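## Task

Remove the pink garment from the open laundry bag and place all of it inside the bin. When finished, the remaining garment must be fully inside the bag, and the bag must rest on the table, either standing or lying on its side. Release everything and pull the grippers away at the end.

## Robot and tools

Robot: two 6-joint arms, left_arm and right_arm, each ending in a two-finger parallel gripper. Bases: left_arm root at (-0.023, +0.238, 0) m, right_arm at (-0.010, -0.240, 0) m in the scene frame, each turned only slightly about z. A camera stand sits behind the arms.

Frames. Scene frame: origin at table-top height, halfway between the nominal bases; +x points out over the table, +z up, left_arm lies on +y (arm names do not match image sides). Each arm reports its gripper position (m), quaternion (wxyz), velocities and Hand target in its own base frame. Fixed cameras and the table use the scene frame. Gripper axes: fingers point along +z, close along y. end_effector_position is the pinch point, just behind the fingertips. Reported poses can be off by a few cm, more when stretched out.

execute_actions(actions, cameras). actions is a list of actions; each action is a table of 1 to 15 rows, one row per 1/30 s; a short table repeats its last row to fill 15 steps. Each row is one flat list of 14 numbers, each in [-1, 1]: left_arm dx, dy, dz, rx, ry, rz, opening, then the same seven for right_arm. dx..rz are offsets (not poses) from that arm's Hand target as it stood when the action began, along that arm's base axes; every row is measured from that same start, and rotation (rx, ry, rz as one rotation vector) turns about the Hand target position. Scale: 1.0 = 0.6 m or 180 degrees. Repeating an offset in a later action moves further. Sending six zeros re-commands the current Hand target. opening is absolute: +1 fully open (~87 mm gap), +0.5 ~69 mm, 0 ~43 mm, -0.5 ~18 mm, -1 closed. A 0 is a real command, so resend the current opening to leave a gripper alone. Images appear only when actions is empty or cameras names them (cam_high, cam_low, cam_left_wrist, cam_right_wrist, each 896x504; ["all"] for all).

move(target, speed, blend, opening_speed, blocking, cameras). target is one 14-number row as above, or a list of up to 15 such rows; every row is an offset from the Hand targets at the move's start, not from the previous row. Paths are straight; the whole move is capped at 10 s. speed: m/s, 0.002 to 2.9, default 0.25 (turn rate up to twice that in rad/s); one value or one per target. blend: corner rounding in m for lists, 0 = stop at each point. opening_speed: rate on the -1..+1 scale per second, at least 0.2. blocking=false returns after about 0.5 s while motion continues. Moves do not avoid obstacles or the other arm. The result adds a move: line with the ending (done, off_target, moving, held, fault) and limits (paced = pose clipped, held = steps withheld).

wait(seconds 0-10): lets time pass holding commands. stop(): brakes a running move. zoom_image(camera, region [x0, y0, x1, y1] in pixels, at most 504 by 504) enlarges part of that camera's latest image. read_manual(section="licences") gives URDF licence text only. finished_scene(scene 1 or 2) ends the scene irreversibly; calls after it in the same reply act in the next scene.

Results: gripper poses, Hand target (last commanded pose after clipping; next offsets count from it), Tool commands, grip_measured (on the command scale; ~1 mm error possible), joint positions/velocities ("within noise" means still), joint torques (joints 1-3 wrap at ±28 N m), motor temperatures. A gripper often stops short of its Hand target; the next command re-requests it, and if still short send the remaining gap as an offset. Orientation commands are clipped to within 40 degrees of the measured one per step. Weight and friction can leave the hand low or tilted; check after each move.

Gripping: note grip_measured when the fingers first touch, then command about 0.04 below it for a firm hold (less for lighter). Fast closing can squeeze too hard.

Heat: holding loads, stretching out or pushing at unreachable poses warms motors. MOTOR HOT appears at 75 °C; at 90 °C the arm folds and idles for the rest of the scene; at 100 °C it goes limp.

Avoid: dropping things or releasing moving parts; fast impacts; hard hits on fixed or heavy objects (fails the scene); any contact or squeeze between the two arms, including one gripper closing on the other's fingers (can fail the scene); anything ending off the table (fails); paths near an arm's own base (can flip its shoulder posture); arm stops, which cost. Objects may occasionally be nudged by outside pushes. Release the garment over the bin gently, keep the bag on the table, then open and withdraw both grippers before finishing.

Each tool is called after ">>>" as name(argument=value, ...), one argument or row to a line, values as JSON.

## Session

>>> execute_actions(
  actions=[],
)

Scene clock: 0.00 s.
left_arm: end_effector_position=(+0.2571, -0.0599, +0.3391) grip_measured=+0.980 end_effector_quat_wxyz=(+0.507, -0.026, +0.832, -0.224) | right_arm: end_effector_position=(+0.2614, +0.1364, +0.2802) grip_measured=+1.000 end_effector_quat_wxyz=(+0.465, -0.028, +0.803, +0.372)
Joint positions: left_arm=[0.095 0.913 1.313 -0.841 0.44 -0.25 0.99] | right_arm=[0.092 0.862 0.925 -0.42 -0.586 0.436 1]
Joint velocities: within noise
Joint torques (N m): no reading
Motor temperatures (°C): left_arm=[22 31 31 37 21 22 22] | right_arm=[20 33 35 30 23 26 22]
Heat: left arm: 37 °C; right arm: 35 °C.
Hand target: left_arm +0.2573, -0.0599, +0.3428; +0.511, -0.025, +0.829, -0.224 | right_arm +0.2613, +0.1364, +0.2835; +0.468, -0.029, +0.801, +0.372
Tool commands: left_gripper/opening=+1.0 right_gripper/opening=+1.0

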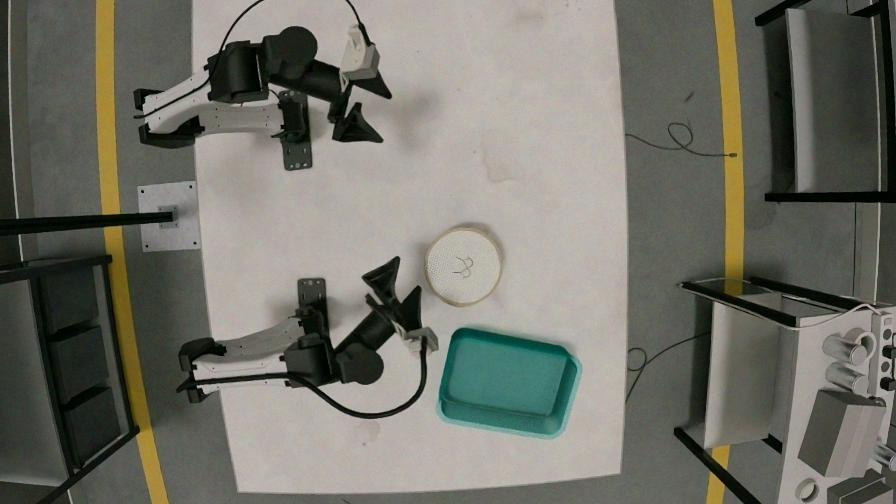

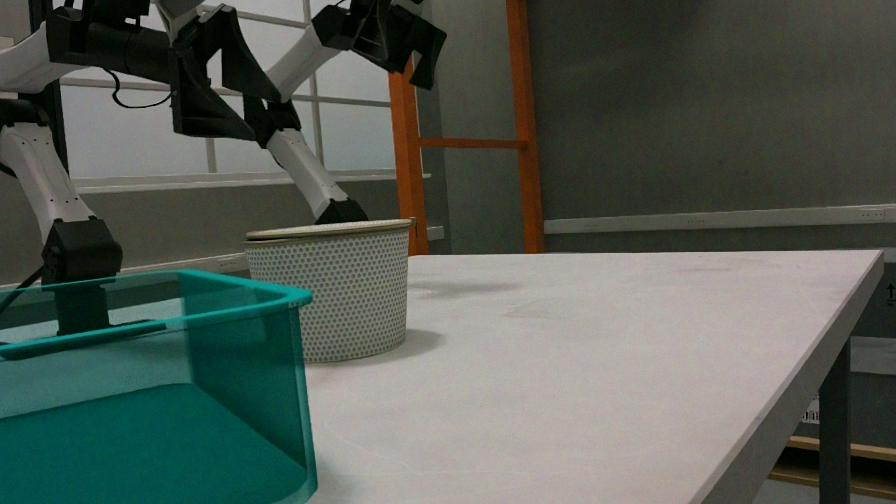

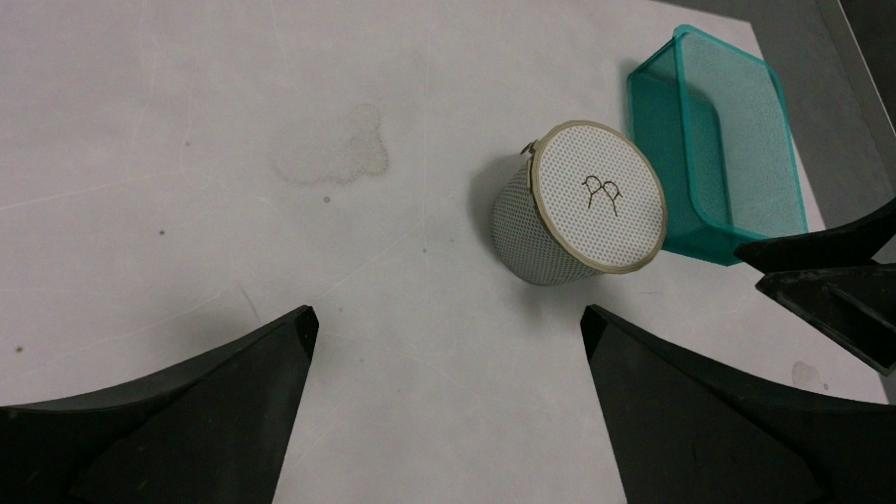

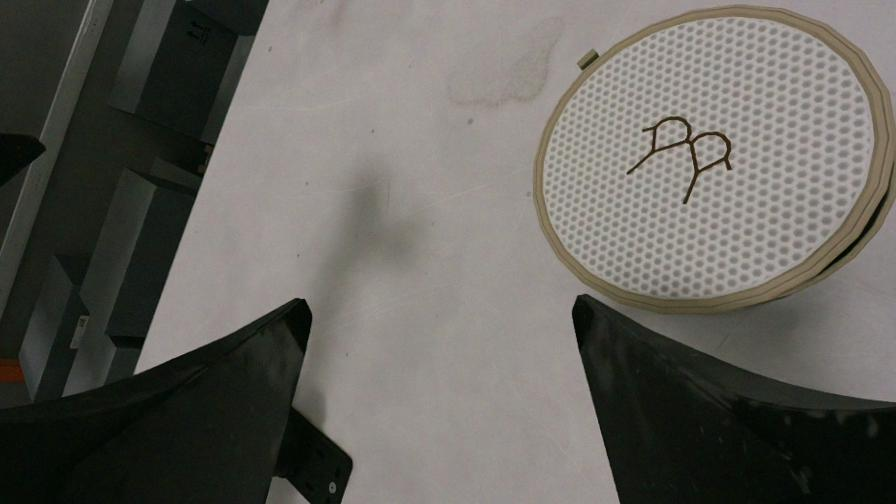

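>>> zoom_image(
  camera="cam_right_wrist",
  region=[500, 0, 896, 340],
)

>>> zoom_image(
  camera="cam_left_wrist",
  region=[460, 80, 720, 300],
)

>>> zoom_image(
  camera="cam_low",
  region=[220, 190, 440, 380],
)

>>> zoom_image(
  camera="cam_high",
  region=[400, 200, 600, 450],
)

Scaled by 1.273 from the camera's 896x504 image, which has a finer 1280x720 frame.

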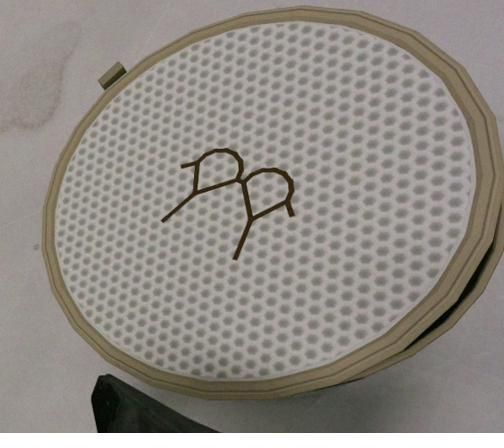

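Scaled by 1.938 from the camera's 896x504 image, which has a finer 1280x720 frame.

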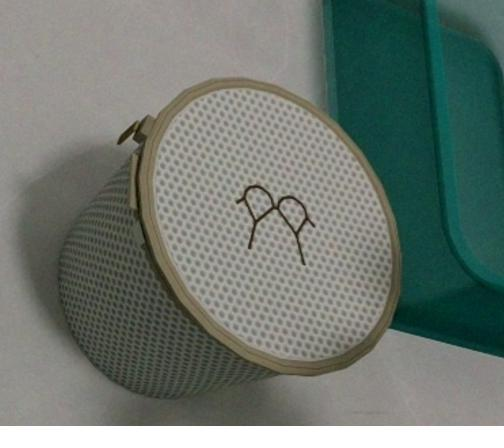

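Scaled by 2.291 from the camera's 896x504 image, which has a finer 1280x720 frame.

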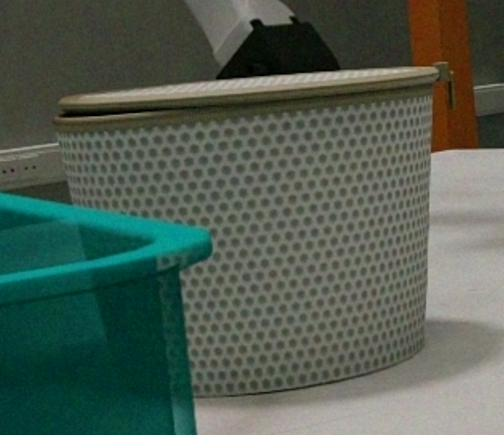

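Scaled by 2.016 from the camera's 896x504 image, which has a finer 1280x720 frame.

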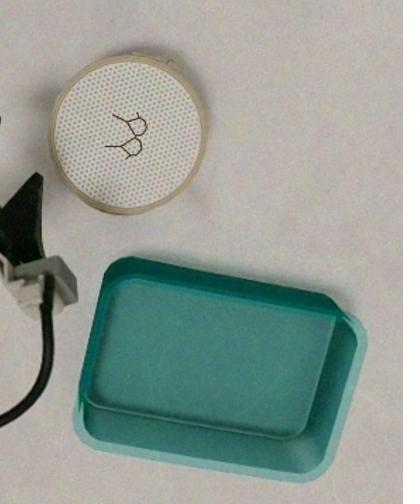

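>>> move(
  target=[0,0,0,0,0,0,1,0.01,-0.187,-0.239,0.280,0.126,-0.046,-0.5],
  cameras=["all"],
)

Scene clock: 60.93 s.
left_arm: end_effector_position=(+0.2571, -0.0599, +0.3391) grip_measured=+0.980 end_effector_quat_wxyz=(+0.507, -0.026, +0.832, -0.224) | right_arm: end_effector_position=(+0.2700, +0.0235, +0.1417) grip_measured=-0.500 end_effector_quat_wxyz=(+0.305, +0.296, +0.644, +0.636)
Joint positions: left_arm=[0.095 0.913 1.313 -0.841 0.44 -0.25 0.99] | right_arm=[-0.642 1.607 0.195 1.389 -1.334 1.533 0.25]
Joint torques (N m): left_arm=[-0.01 0.09 6.86 1.86 0.09 0.03] | right_arm=[-0.08 -3.3 2.86 1.51 -0.05 0.05]
Heat: left arm: 41 °C; right arm: 39 °C.
Hand target: left_arm +0.2573, -0.0599, +0.3428; +0.511, -0.025, +0.829, -0.224 | right_arm +0.2672, +0.0243, +0.1401; +0.299, +0.299, +0.642, +0.640
Off the commanded pose: left_arm 0.004 m, 1 deg | right_arm 0.003 m, 1 deg.
move: done

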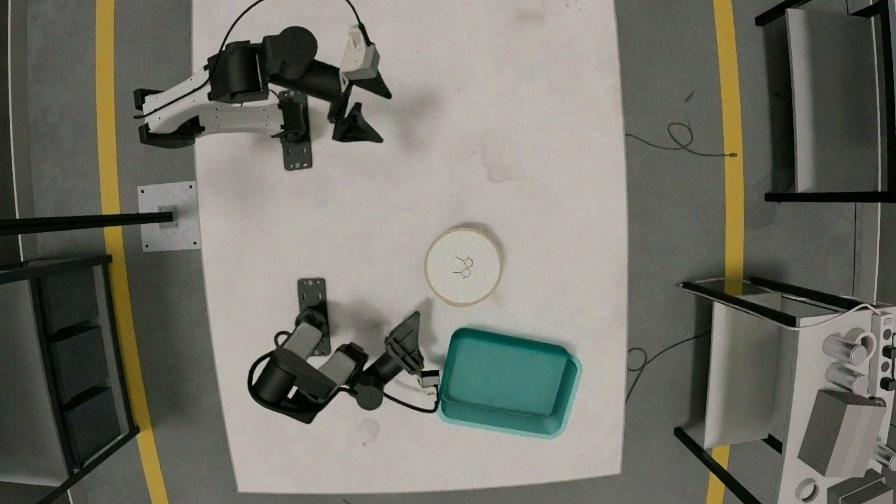

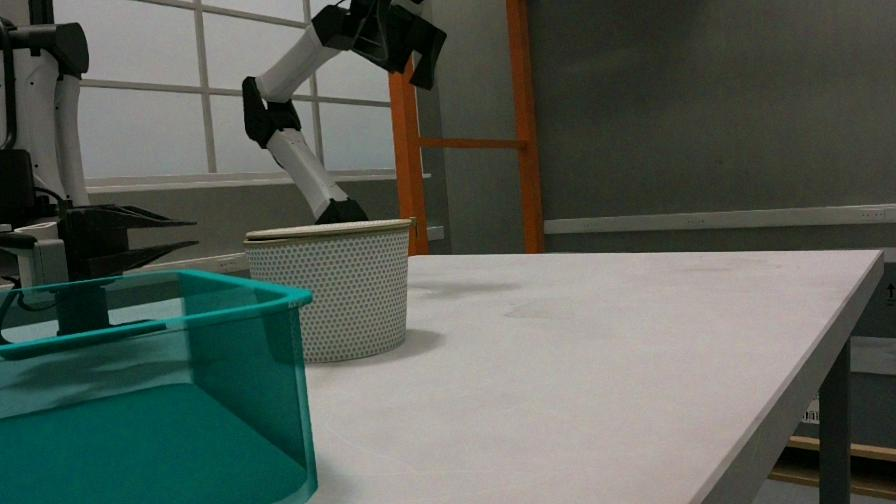

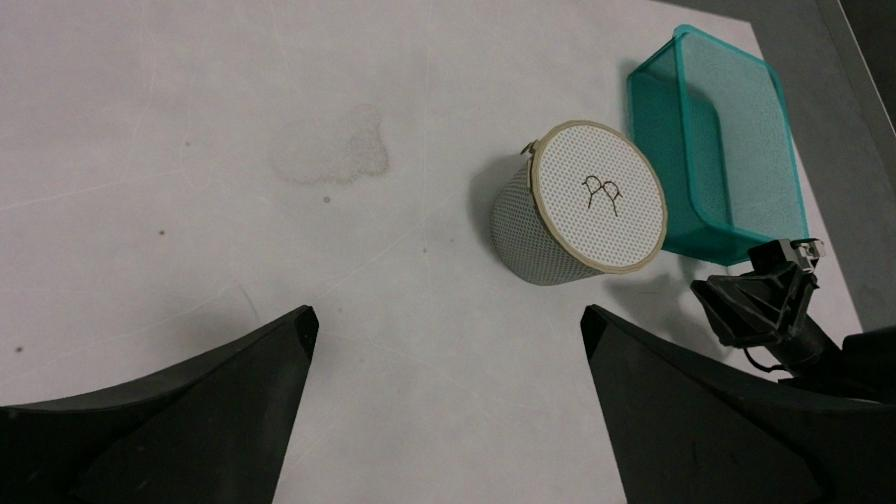

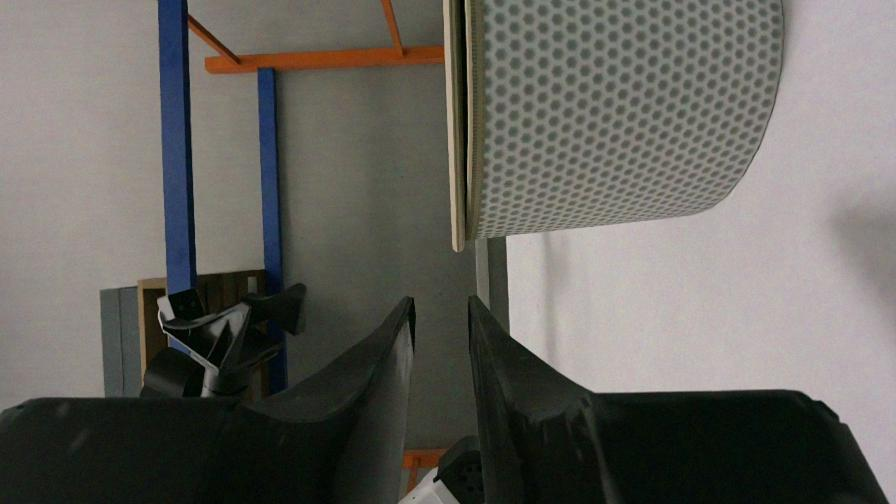

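>>> zoom_image(
  camera="cam_right_wrist",
  region=[390, 0, 590, 330],
)

Scaled by 1.527 from the camera's 896x504 image, which has a finer 1280x720 frame.

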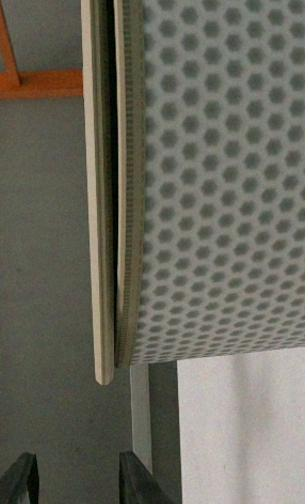

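>>> move(
  target=[0,0,0,0,0,0,1,0.053,0.044,0,0,0,0,-0.65],
  cameras=["cam_right_wrist", "cam_high"],
  speed=0.15,
)

>>> zoom_image(
  camera="cam_right_wrist",
  region=[390, 80, 550, 340],
)

Scene clock: 76.17 s.
left_arm: end_effector_position=(+0.2571, -0.0599, +0.3391) grip_measured=+0.980 end_effector_quat_wxyz=(+0.507, -0.026, +0.832, -0.224) | right_arm: end_effector_position=(+0.2918, +0.0535, +0.1372) grip_measured=-0.650 end_effector_quat_wxyz=(+0.288, +0.298, +0.646, +0.641)
Joint positions: left_arm=[0.095 0.913 1.313 -0.841 0.44 -0.25 0.99] | right_arm=[-0.463 1.663 0.218 1.415 -1.178 1.554 0.175]
Joint torques (N m): left_arm=[-0.01 0.1 6.87 1.85 0.08 0.03] | right_arm=[0.68 -3.7 4.96 1.65 0.27 -0.03]
Heat: left arm: 41 °C; right arm: 37 °C.
Hand target: left_arm +0.2573, -0.0599, +0.3428; +0.511, -0.025, +0.829, -0.224 | right_arm +0.2991, +0.0506, +0.1402; +0.299, +0.299, +0.642, +0.640
Off the commanded pose: left_arm 0.004 m, 1 deg | right_arm 0.008 m, 1 deg.
move: done
Images, in order (width x height): cam_high 896x504, cam_right_wrist 896x504.

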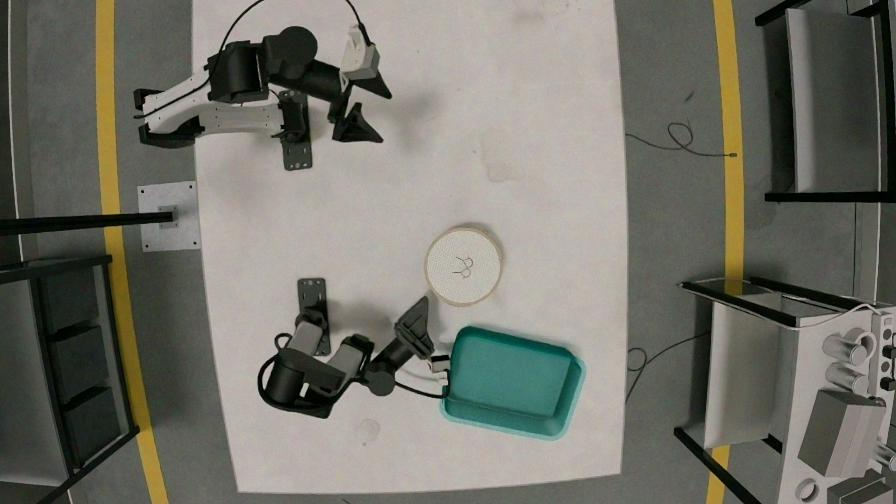

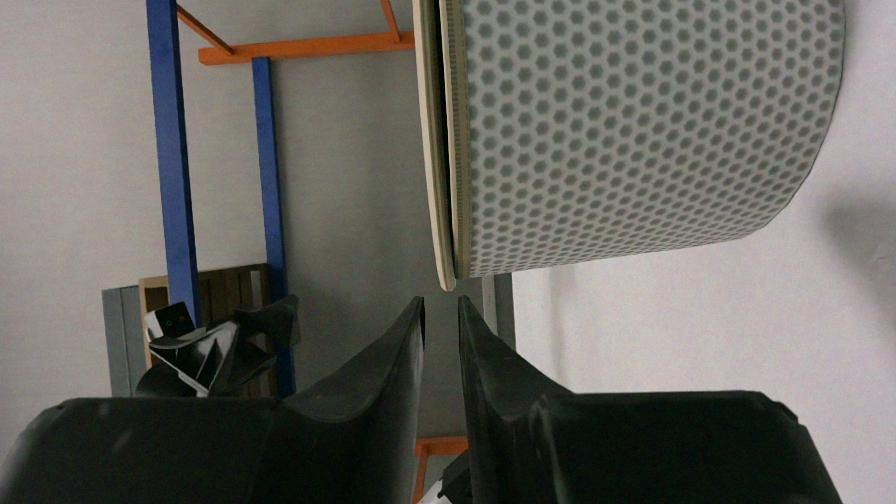

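Scaled by 1.938 from the camera's 896x504 image, which has a finer 1280x720 frame.

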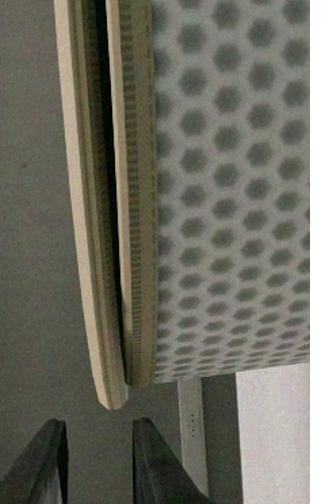

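>>> move(
  target=[0,0,0,0,0,0,1,0.015,0.01,0.010,0,0,0,-0.65],
  cameras=["cam_right_wrist"],
  speed=0.15,
)

>>> zoom_image(
  camera="cam_right_wrist",
  region=[390, 80, 550, 340],
)

Scene clock: 83.63 s.
left_arm: end_effector_position=(+0.2571, -0.0599, +0.3391) grip_measured=+0.980 end_effector_quat_wxyz=(+0.507, -0.026, +0.832, -0.224) | right_arm: end_effector_position=(+0.3018, +0.0585, +0.1418) grip_measured=-0.650 end_effector_quat_wxyz=(+0.294, +0.295, +0.644, +0.641)
Joint positions: left_arm=[0.095 0.913 1.313 -0.841 0.44 -0.25 0.99] | right_arm=[-0.42 1.663 0.245 1.408 -1.132 1.56 0.175]
Joint torques (N m): left_arm=[-0.01 0.1 6.86 1.86 0.09 0.03] | right_arm=[0.72 -5.85 5.23 1.3 0.22 0]
Heat: left arm: 41 °C; right arm: 37 °C.
Hand target: left_arm +0.2573, -0.0599, +0.3428; +0.511, -0.025, +0.829, -0.224 | right_arm +0.3081, +0.0566, +0.1462; +0.299, +0.299, +0.642, +0.640
Off the commanded pose: left_arm 0.004 m, 1 deg | right_arm 0.008 m, 1 deg.
move: done
Images, in order (width x height): cam_right_wrist 896x504.

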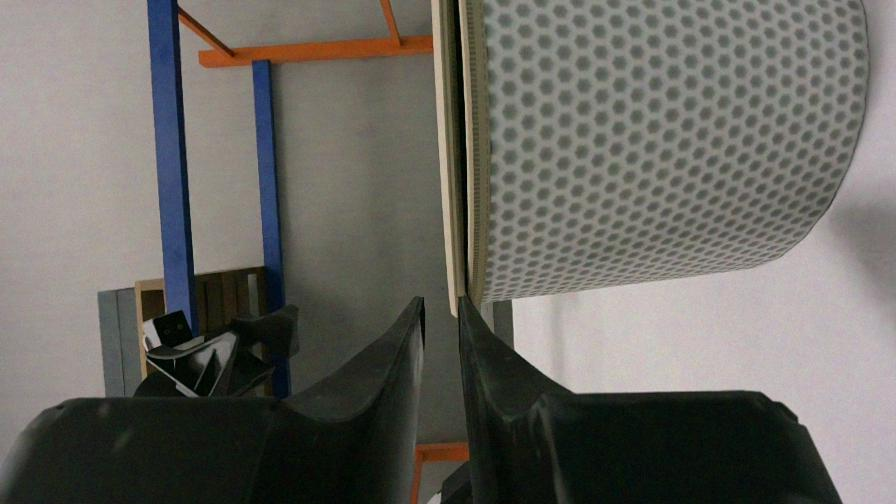

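Scaled by 1.938 from the camera's 896x504 image, which has a finer 1280x720 frame.

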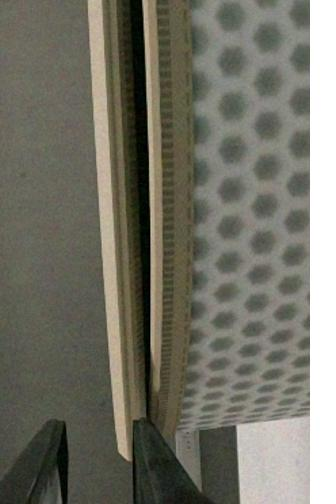

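>>> move(
  target=[0,0,0,0,0,0,1,0.038,0.032,0,0,0,0,-0.65],
  cameras=["cam_right_wrist", "cam_high"],
  speed=0.08,
)

>>> zoom_image(
  camera="cam_right_wrist",
  region=[390, 80, 550, 340],
)

Scene clock: 87.83 s.
left_arm: end_effector_position=(+0.2571, -0.0599, +0.3391) grip_measured=+0.980 end_effector_quat_wxyz=(+0.507, -0.026, +0.832, -0.224) | right_arm: end_effector_position=(+0.3230, +0.0782, +0.1468) grip_measured=-0.650 end_effector_quat_wxyz=(+0.298, +0.287, +0.645, +0.643)
Joint positions: left_arm=[0.095 0.913 1.313 -0.841 0.44 -0.25 0.99] | right_arm=[-0.304 1.685 0.301 1.39 -1.022 1.561 0.175]
Joint torques (N m): left_arm=[-0.02 0.1 6.83 1.86 0.09 0.03] | right_arm=[0.64 -4.27 5.5 1.37 0.31 -0.03]
Heat: left arm: 41 °C; right arm: 37 °C.
Hand target: left_arm +0.2573, -0.0599, +0.3428; +0.511, -0.025, +0.829, -0.224 | right_arm +0.3309, +0.0758, +0.1461; +0.299, +0.299, +0.642, +0.640
Off the commanded pose: left_arm 0.004 m, 1 deg | right_arm 0.008 m, 1 deg.
move: done
Images, in order (width x height): cam_high 896x504, cam_right_wrist 896x504.

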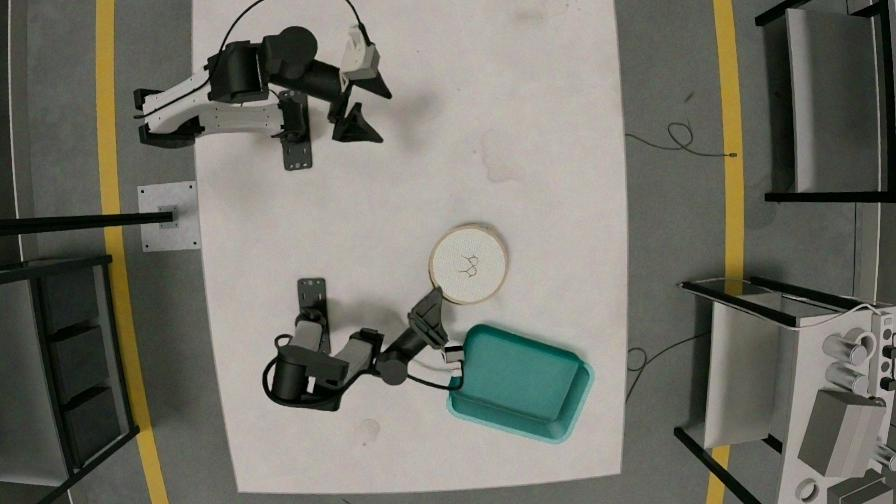

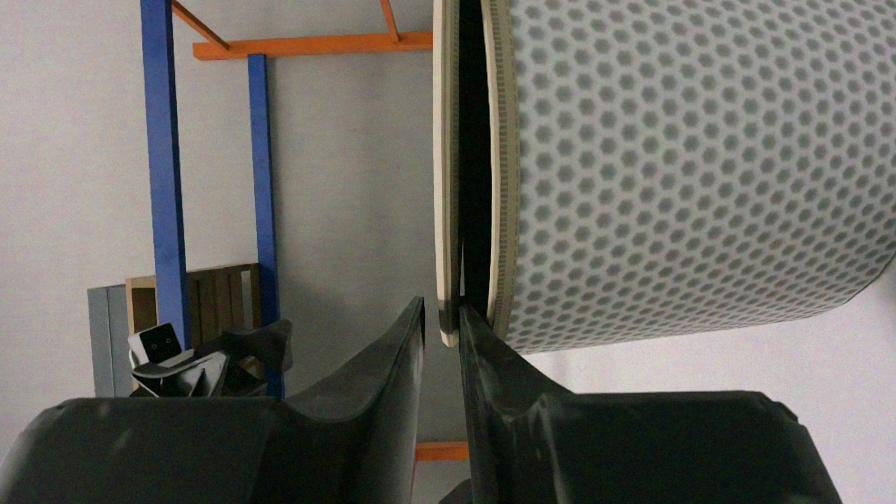

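Scaled by 1.938 from the camera's 896x504 image, which has a finer 1280x720 frame.

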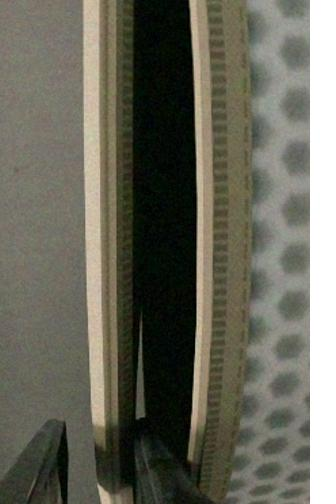

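>>> move(
  target=[
    [0,0,0,0,0,0,1,0,0,0,0,0,0,-1],
    [0,0,0,0,0,0,1,0.0173,0.0277,0.1217,-0.142,0.088,0,-1],
    [0,0,0,0,0,0,1,0.0645,0.103,0.211,-0.283,0.177,0,-1],
    [0,0,0,0,0,0,1,0.129,0.207,0.243,-0.425,0.265,0,-1],
  ],
  blend=[0,0.02,0.02,0],
  speed=0.12,
  cameras=["all"],
)

Scene clock: 104.93 s.
left_arm: end_effector_position=(+0.2571, -0.0599, +0.3391) grip_measured=+0.980 end_effector_quat_wxyz=(+0.507, -0.026, +0.832, -0.224) | right_arm: end_effector_position=(+0.4057, +0.1993, +0.2923) grip_measured=-0.833 end_effector_quat_wxyz=(+0.291, +0.256, +0.918, +0.090)
Joint positions: left_arm=[0.095 0.913 1.313 -0.841 0.44 -0.25 0.99] | right_arm=[0.483 2.134 2.695 -1.564 0.257 0.951 0.084]
Joint torques (N m): left_arm=[0.01 0.12 6.86 1.85 0.09 0.03] | right_arm=[0.65 -9.24 7.05 1.05 0.36 0.03]
Heat: left arm: 41 °C; right arm: 37 °C.
Hand target: left_arm +0.2573, -0.0599, +0.3428; +0.511, -0.025, +0.829, -0.224 | right_arm +0.4082, +0.2000, +0.2920; +0.150, +0.271, +0.950, -0.045
Off the commanded pose: left_arm 0.004 m, 1 deg | right_arm 0.003 m, 23 deg.
joint sent to its limit (right arm) — joint 4 (wrist pitch), lower limit. The joint targets are off in orientation, not in position.
move: off_target (right_arm)

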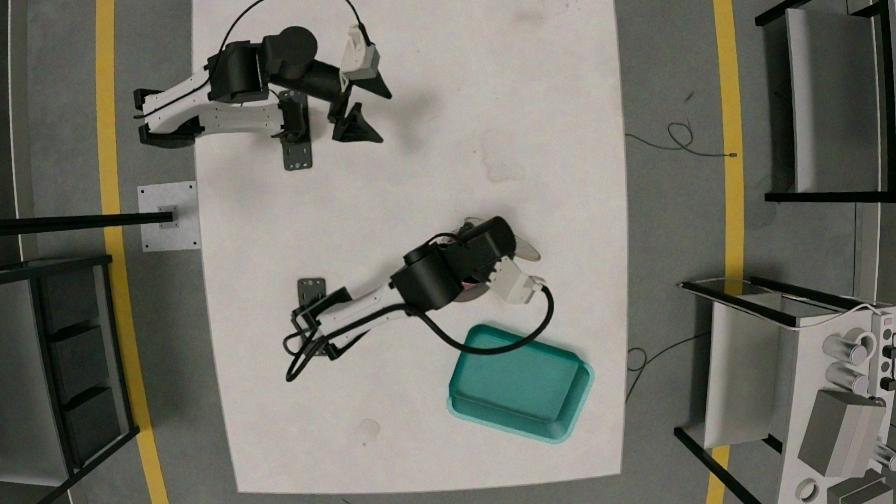

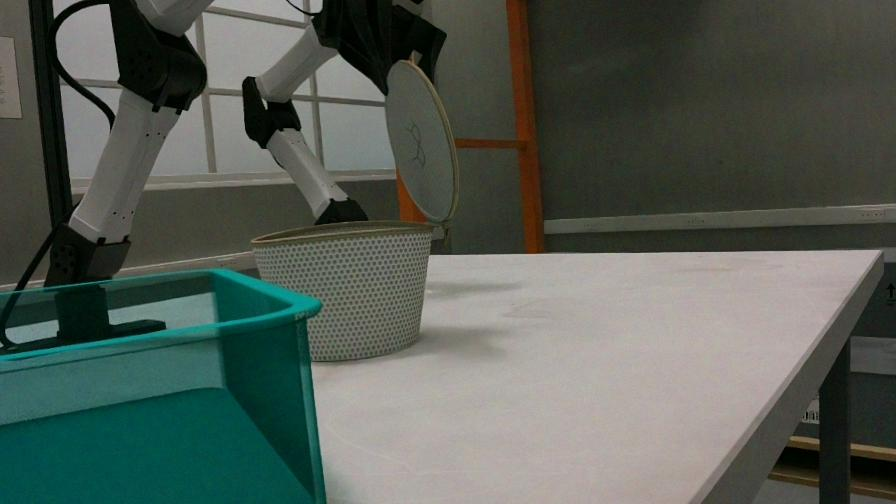

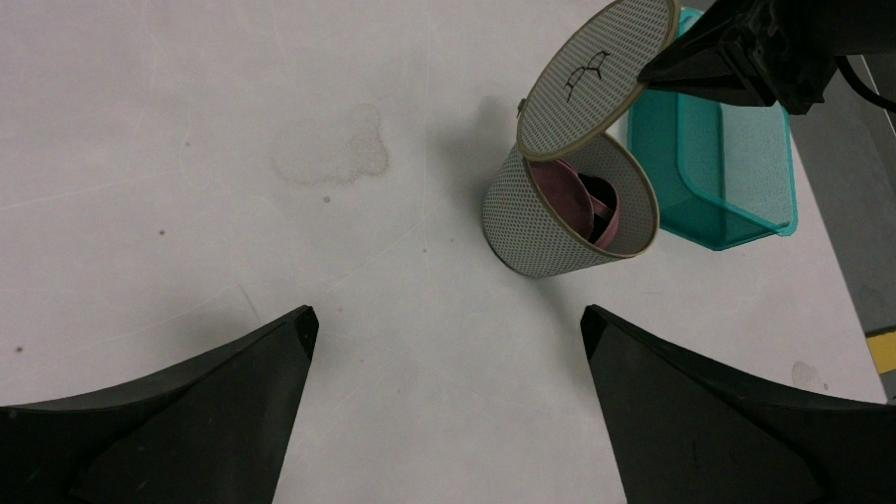

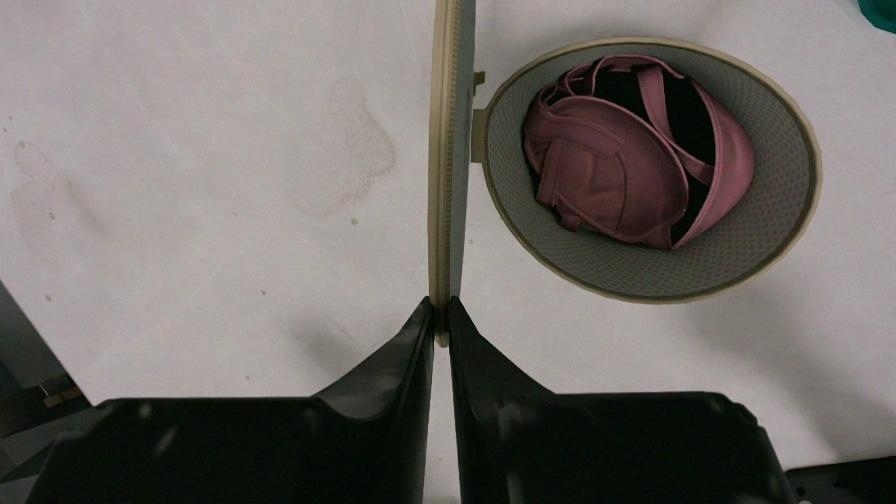

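>>> move(
  target=[
    [0,0,0,0,0,0,1,0,0,0,0,0,0,-0.6],
    [0,0,0,0,0,0,1,0.07,0.11,-0.04,0,0,0,-0.6],
  ],
  speed=0.15,
  cameras=["all"],
)

Scene clock: 113.70 s.
left_arm: end_effector_position=(+0.2571, -0.0599, +0.3391) grip_measured=+0.980 end_effector_quat_wxyz=(+0.507, -0.026, +0.832, -0.224) | right_arm: end_effector_position=(+0.4433, +0.2616, +0.2681) grip_measured=-0.600 end_effector_quat_wxyz=(+0.316, +0.253, +0.905, +0.128)
Joint positions: left_arm=[0.095 0.913 1.313 -0.841 0.44 -0.25 0.99] | right_arm=[0.562 2.316 2.845 -1.454 0.282 1.011 0.2]
Joint torques (N m): left_arm=[-0.01 0.08 6.84 1.86 0.09 0.03] | right_arm=[0.58 -10.5 7.13 1.36 0.35 0.07]
Heat: left arm: 41 °C; right arm: 37 °C.
Hand target: left_arm +0.2573, -0.0599, +0.3428; +0.511, -0.025, +0.829, -0.224 | right_arm +0.4503, +0.2660, +0.2678; +0.150, +0.271, +0.950, -0.045
Off the commanded pose: left_arm 0.004 m, 1 deg | right_arm 0.008 m, 28 deg.
elbow stopped short (right arm): the move would have taken joint 3 (elbow) straighter than the controller allows.
move: off_target (right_arm)

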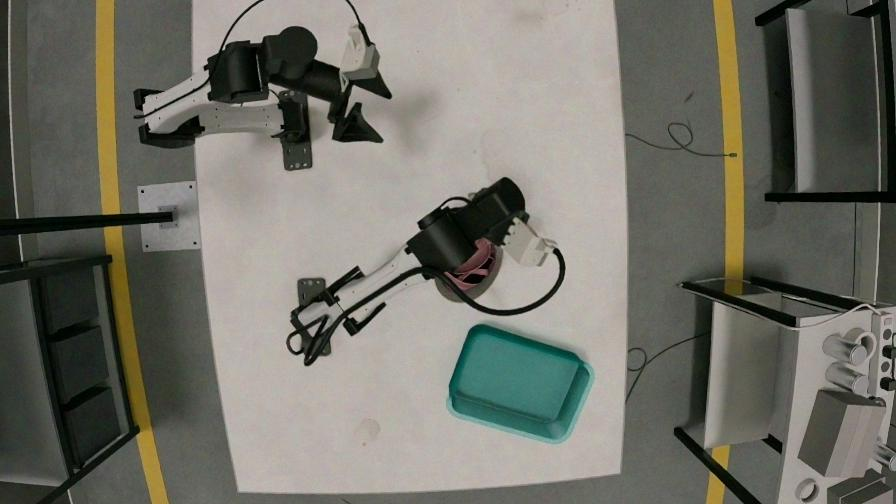

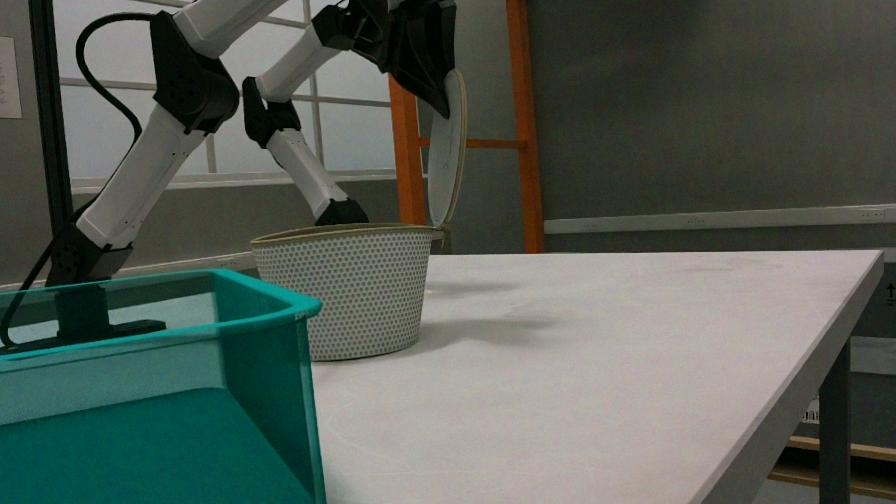

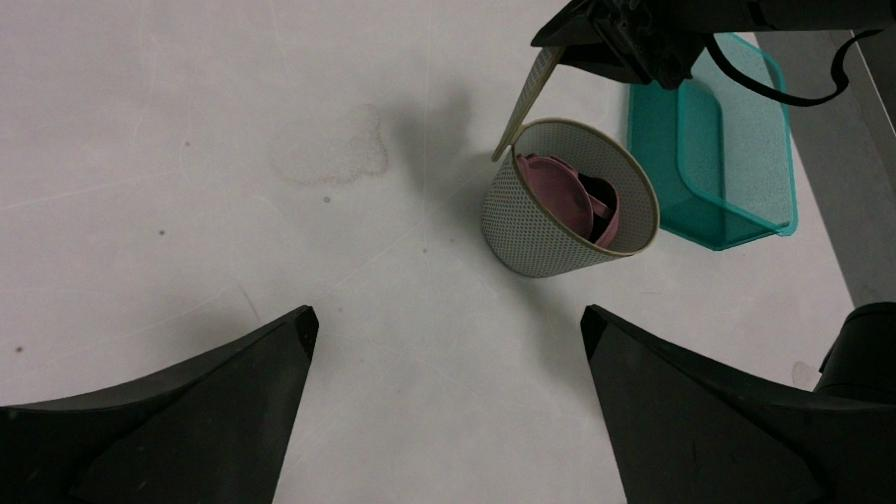

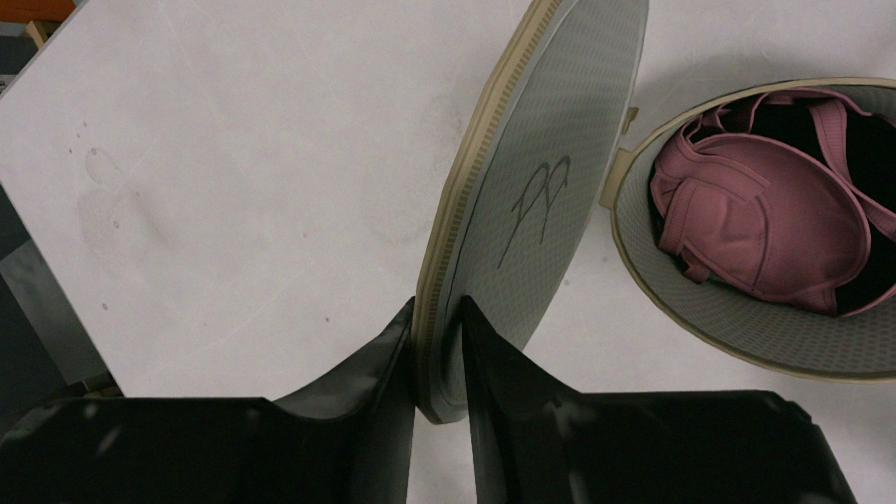

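>>> move(
  target=[
    [0,0,0,0,0,0,1,-0.118,-0.018,0.128,0.073,-0.134,0.024,-0.6],
    [0,0,0,0,0,0,1,-0.158,-0.235,0.05,0.063,0.078,-0.073,0],
  ],
  blend=[0.01,0],
  speed=[0.12,0.25],
  cameras=["all"],
)

Scene clock: 143.70 s.
left_arm: end_effector_position=(+0.2571, -0.0599, +0.3391) grip_measured=+0.980 end_effector_quat_wxyz=(+0.507, -0.026, +0.832, -0.224) | right_arm: end_effector_position=(+0.3653, +0.1259, +0.2897) grip_measured=+0.000 end_effector_quat_wxyz=(+0.166, +0.394, +0.892, +0.145)
Joint positions: left_arm=[0.095 0.913 1.313 -0.841 0.44 -0.25 0.99] | right_arm=[0.222 1.872 2.303 -1.558 -0.035 1.062 0.5]
Joint torques (N m): left_arm=[0.01 0.13 6.84 1.84 0.09 0.03] | right_arm=[0.01 -11.59 4.63 0.83 0 -0.12]
Motor temperatures (°C): left_arm=[22 28 34 41 19 21 20] | right_arm=[20 40 38 31 22 24 21]
Heat: left arm: 41 °C; right arm: 40 °C.
Hand target: left_arm +0.2573, -0.0599, +0.3428; +0.511, -0.025, +0.829, -0.224 | right_arm +0.3555, +0.1249, +0.2979; +0.000, +0.384, +0.924, -0.001
Off the commanded pose: left_arm 0.004 m, 1 deg | right_arm 0.013 m, 26 deg.
elbow stopped short (right arm): the move would have taken joint 3 (elbow) straighter than the controller allows.
joint sent to its limit (right arm) — joint 4 (wrist pitch), lower limit. The joint targets are off in orientation, not in position.
move: off_target (right_arm); target 2's new opening was sent with right_arm's hand 0.013 m and 26 deg from that target

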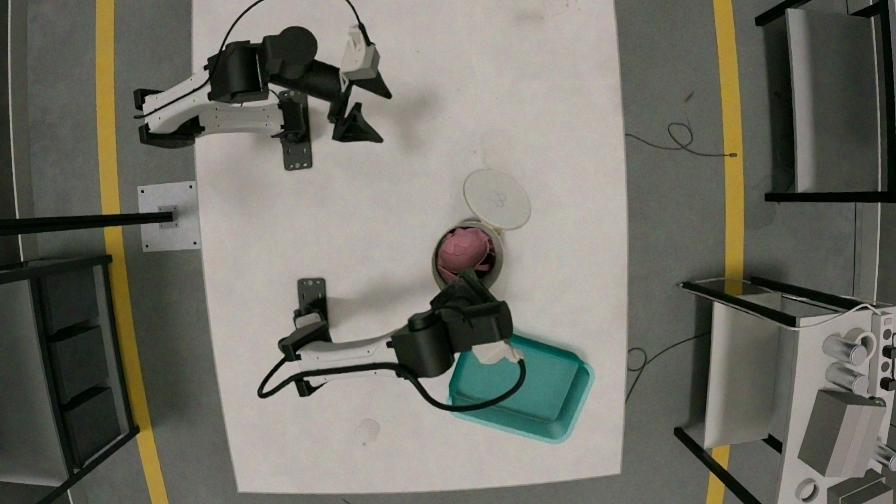

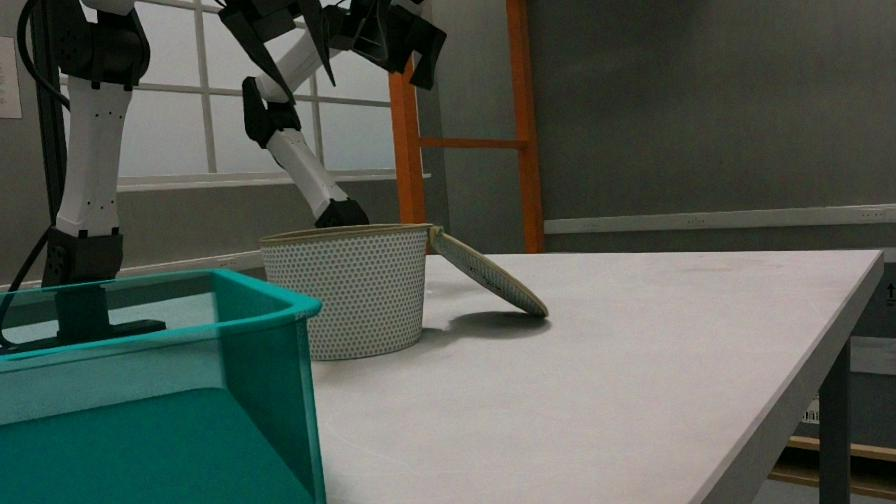

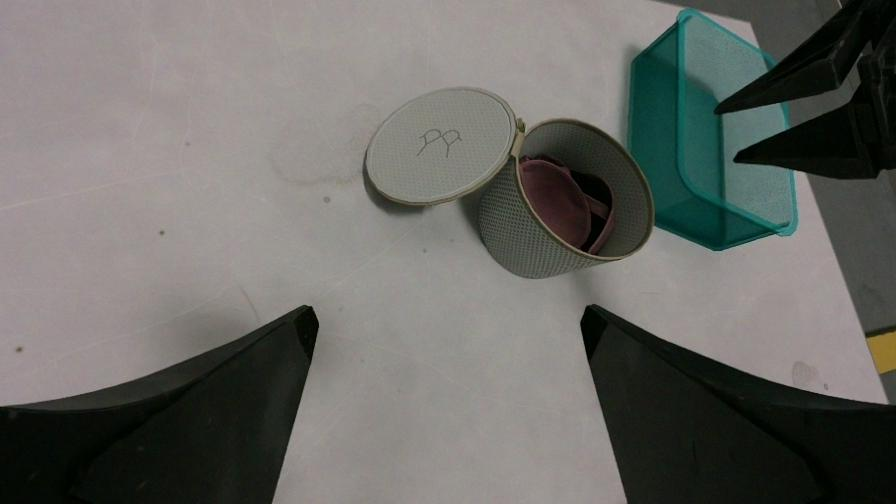

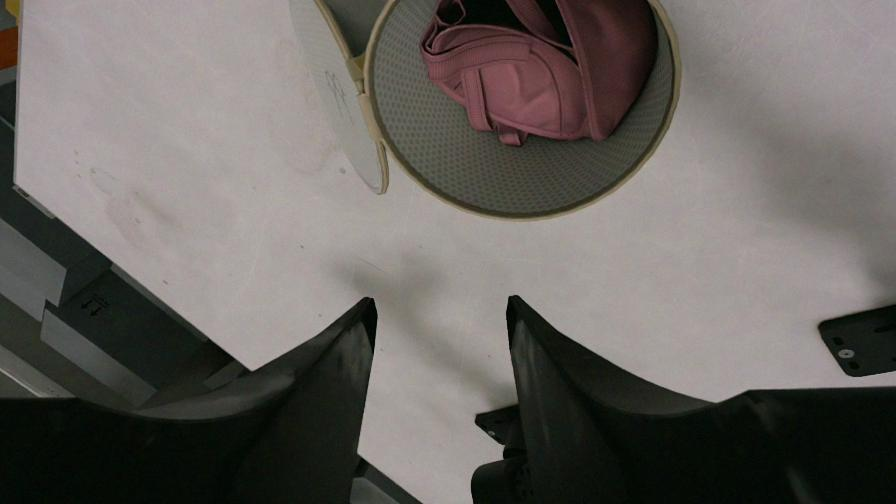

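>>> zoom_image(
  camera="cam_high",
  region=[420, 160, 540, 300],
)

>>> zoom_image(
  camera="cam_left_wrist",
  region=[460, 80, 680, 290],
)

Scaled by 3.600 from the camera's 896x504 image, which has a finer 1280x720 frame.

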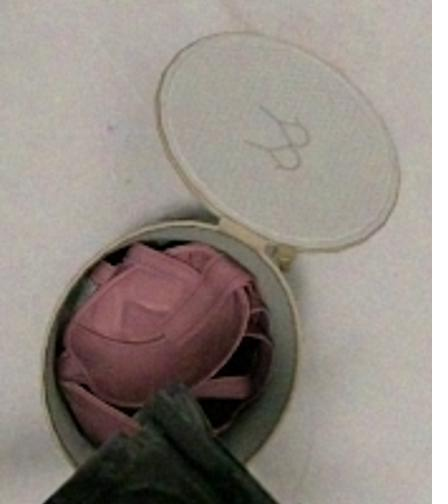

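Scaled by 2.291 from the camera's 896x504 image, which has a finer 1280x720 frame.

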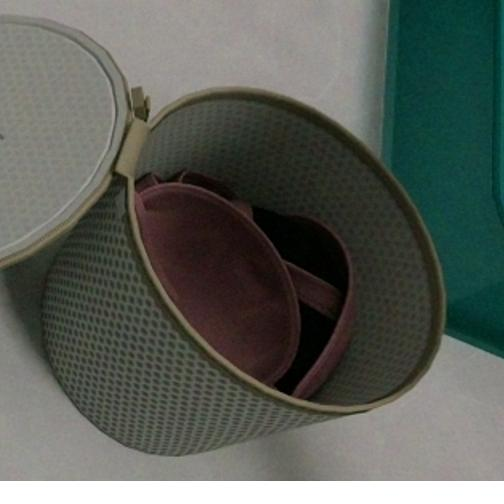

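>>> move(
  target=[0,0,0,0,0,0,1,0.0675,0.002,-0.17,0,0,0.416,-0.2],
  speed=0.3,
  cameras=["all"],
)

Scene clock: 163.43 s.
left_arm: end_effector_position=(+0.2571, -0.0599, +0.3391) grip_measured=+0.980 end_effector_quat_wxyz=(+0.507, -0.026, +0.832, -0.224) | right_arm: end_effector_position=(+0.3941, +0.1270, +0.1959) grip_measured=-0.200 end_effector_quat_wxyz=(+0.124, -0.250, +0.960, +0.015)
Joint positions: left_arm=[0.095 0.913 1.313 -0.841 0.44 -0.25 0.99] | right_arm=[0.325 2.166 2.403 -1.559 -0.012 -0.182 0.4]
Joint torques (N m): left_arm=[0.05 0.09 6.86 1.86 0.09 0.03] | right_arm=[0.65 -10.29 7.77 0.56 0.21 -0.12]
Heat: left arm: 41 °C; right arm: 41 °C.
Hand target: left_arm +0.2573, -0.0599, +0.3428; +0.511, -0.025, +0.829, -0.224 | right_arm +0.3959, +0.1262, +0.1960; +0.000, -0.257, +0.966, -0.001
Off the commanded pose: left_arm 0.004 m, 1 deg | right_arm 0.002 m, 14 deg.
joint sent to its limit (right arm) — joint 4 (wrist pitch), lower limit. The joint targets are off in orientation, not in position.
move: off_target (right_arm)

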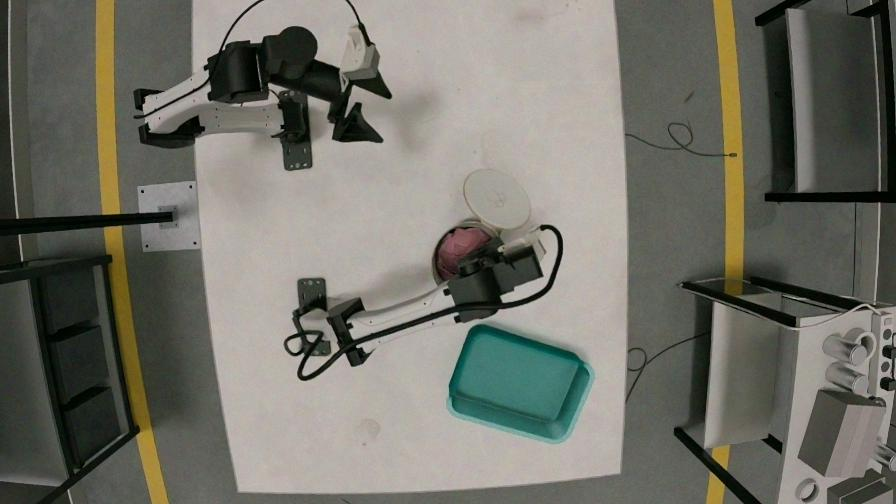

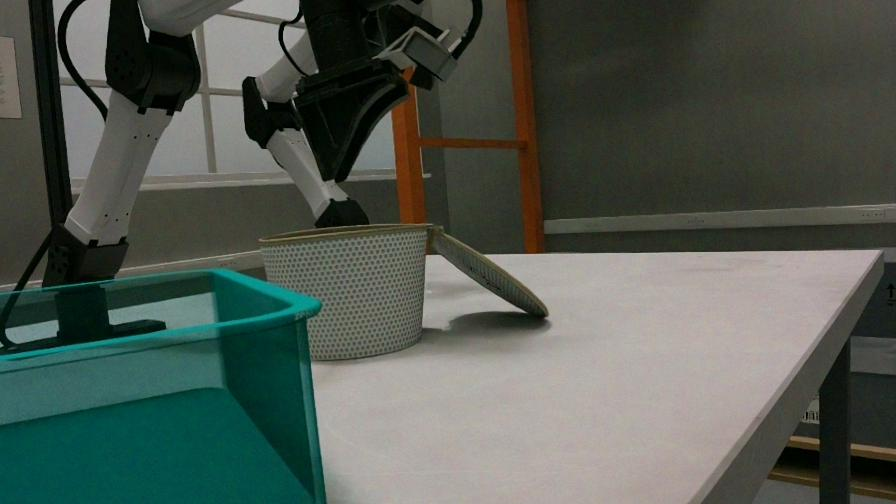

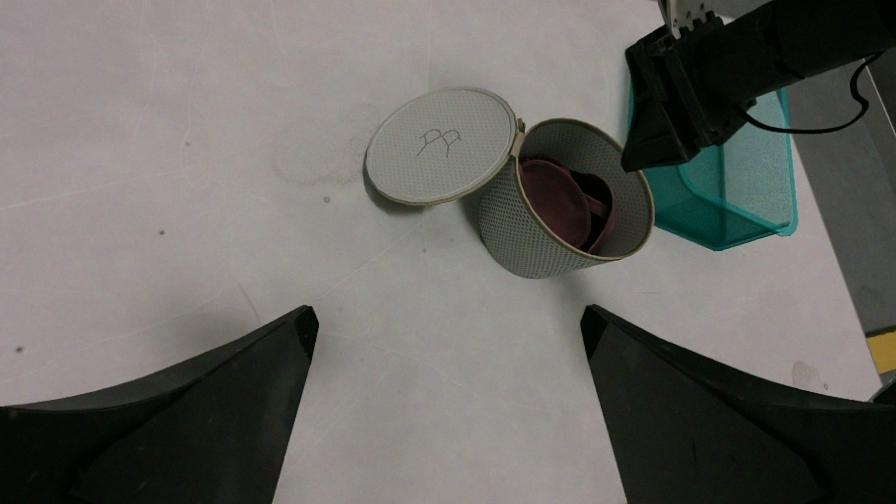

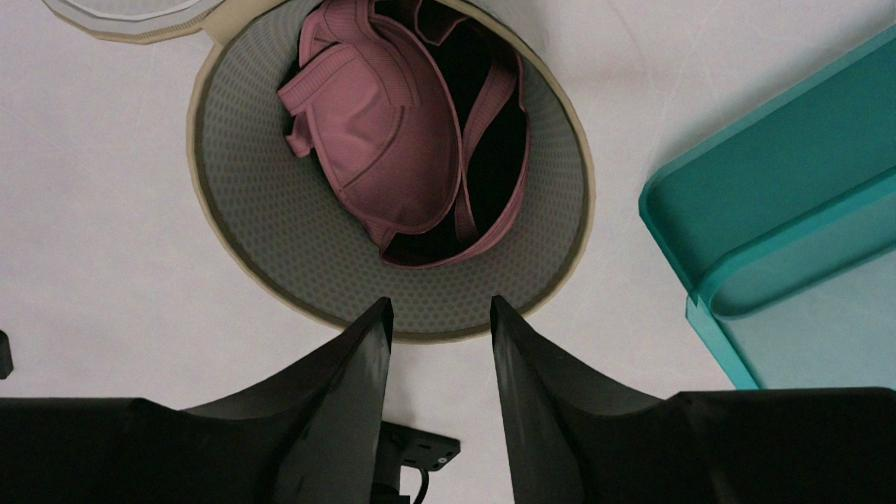

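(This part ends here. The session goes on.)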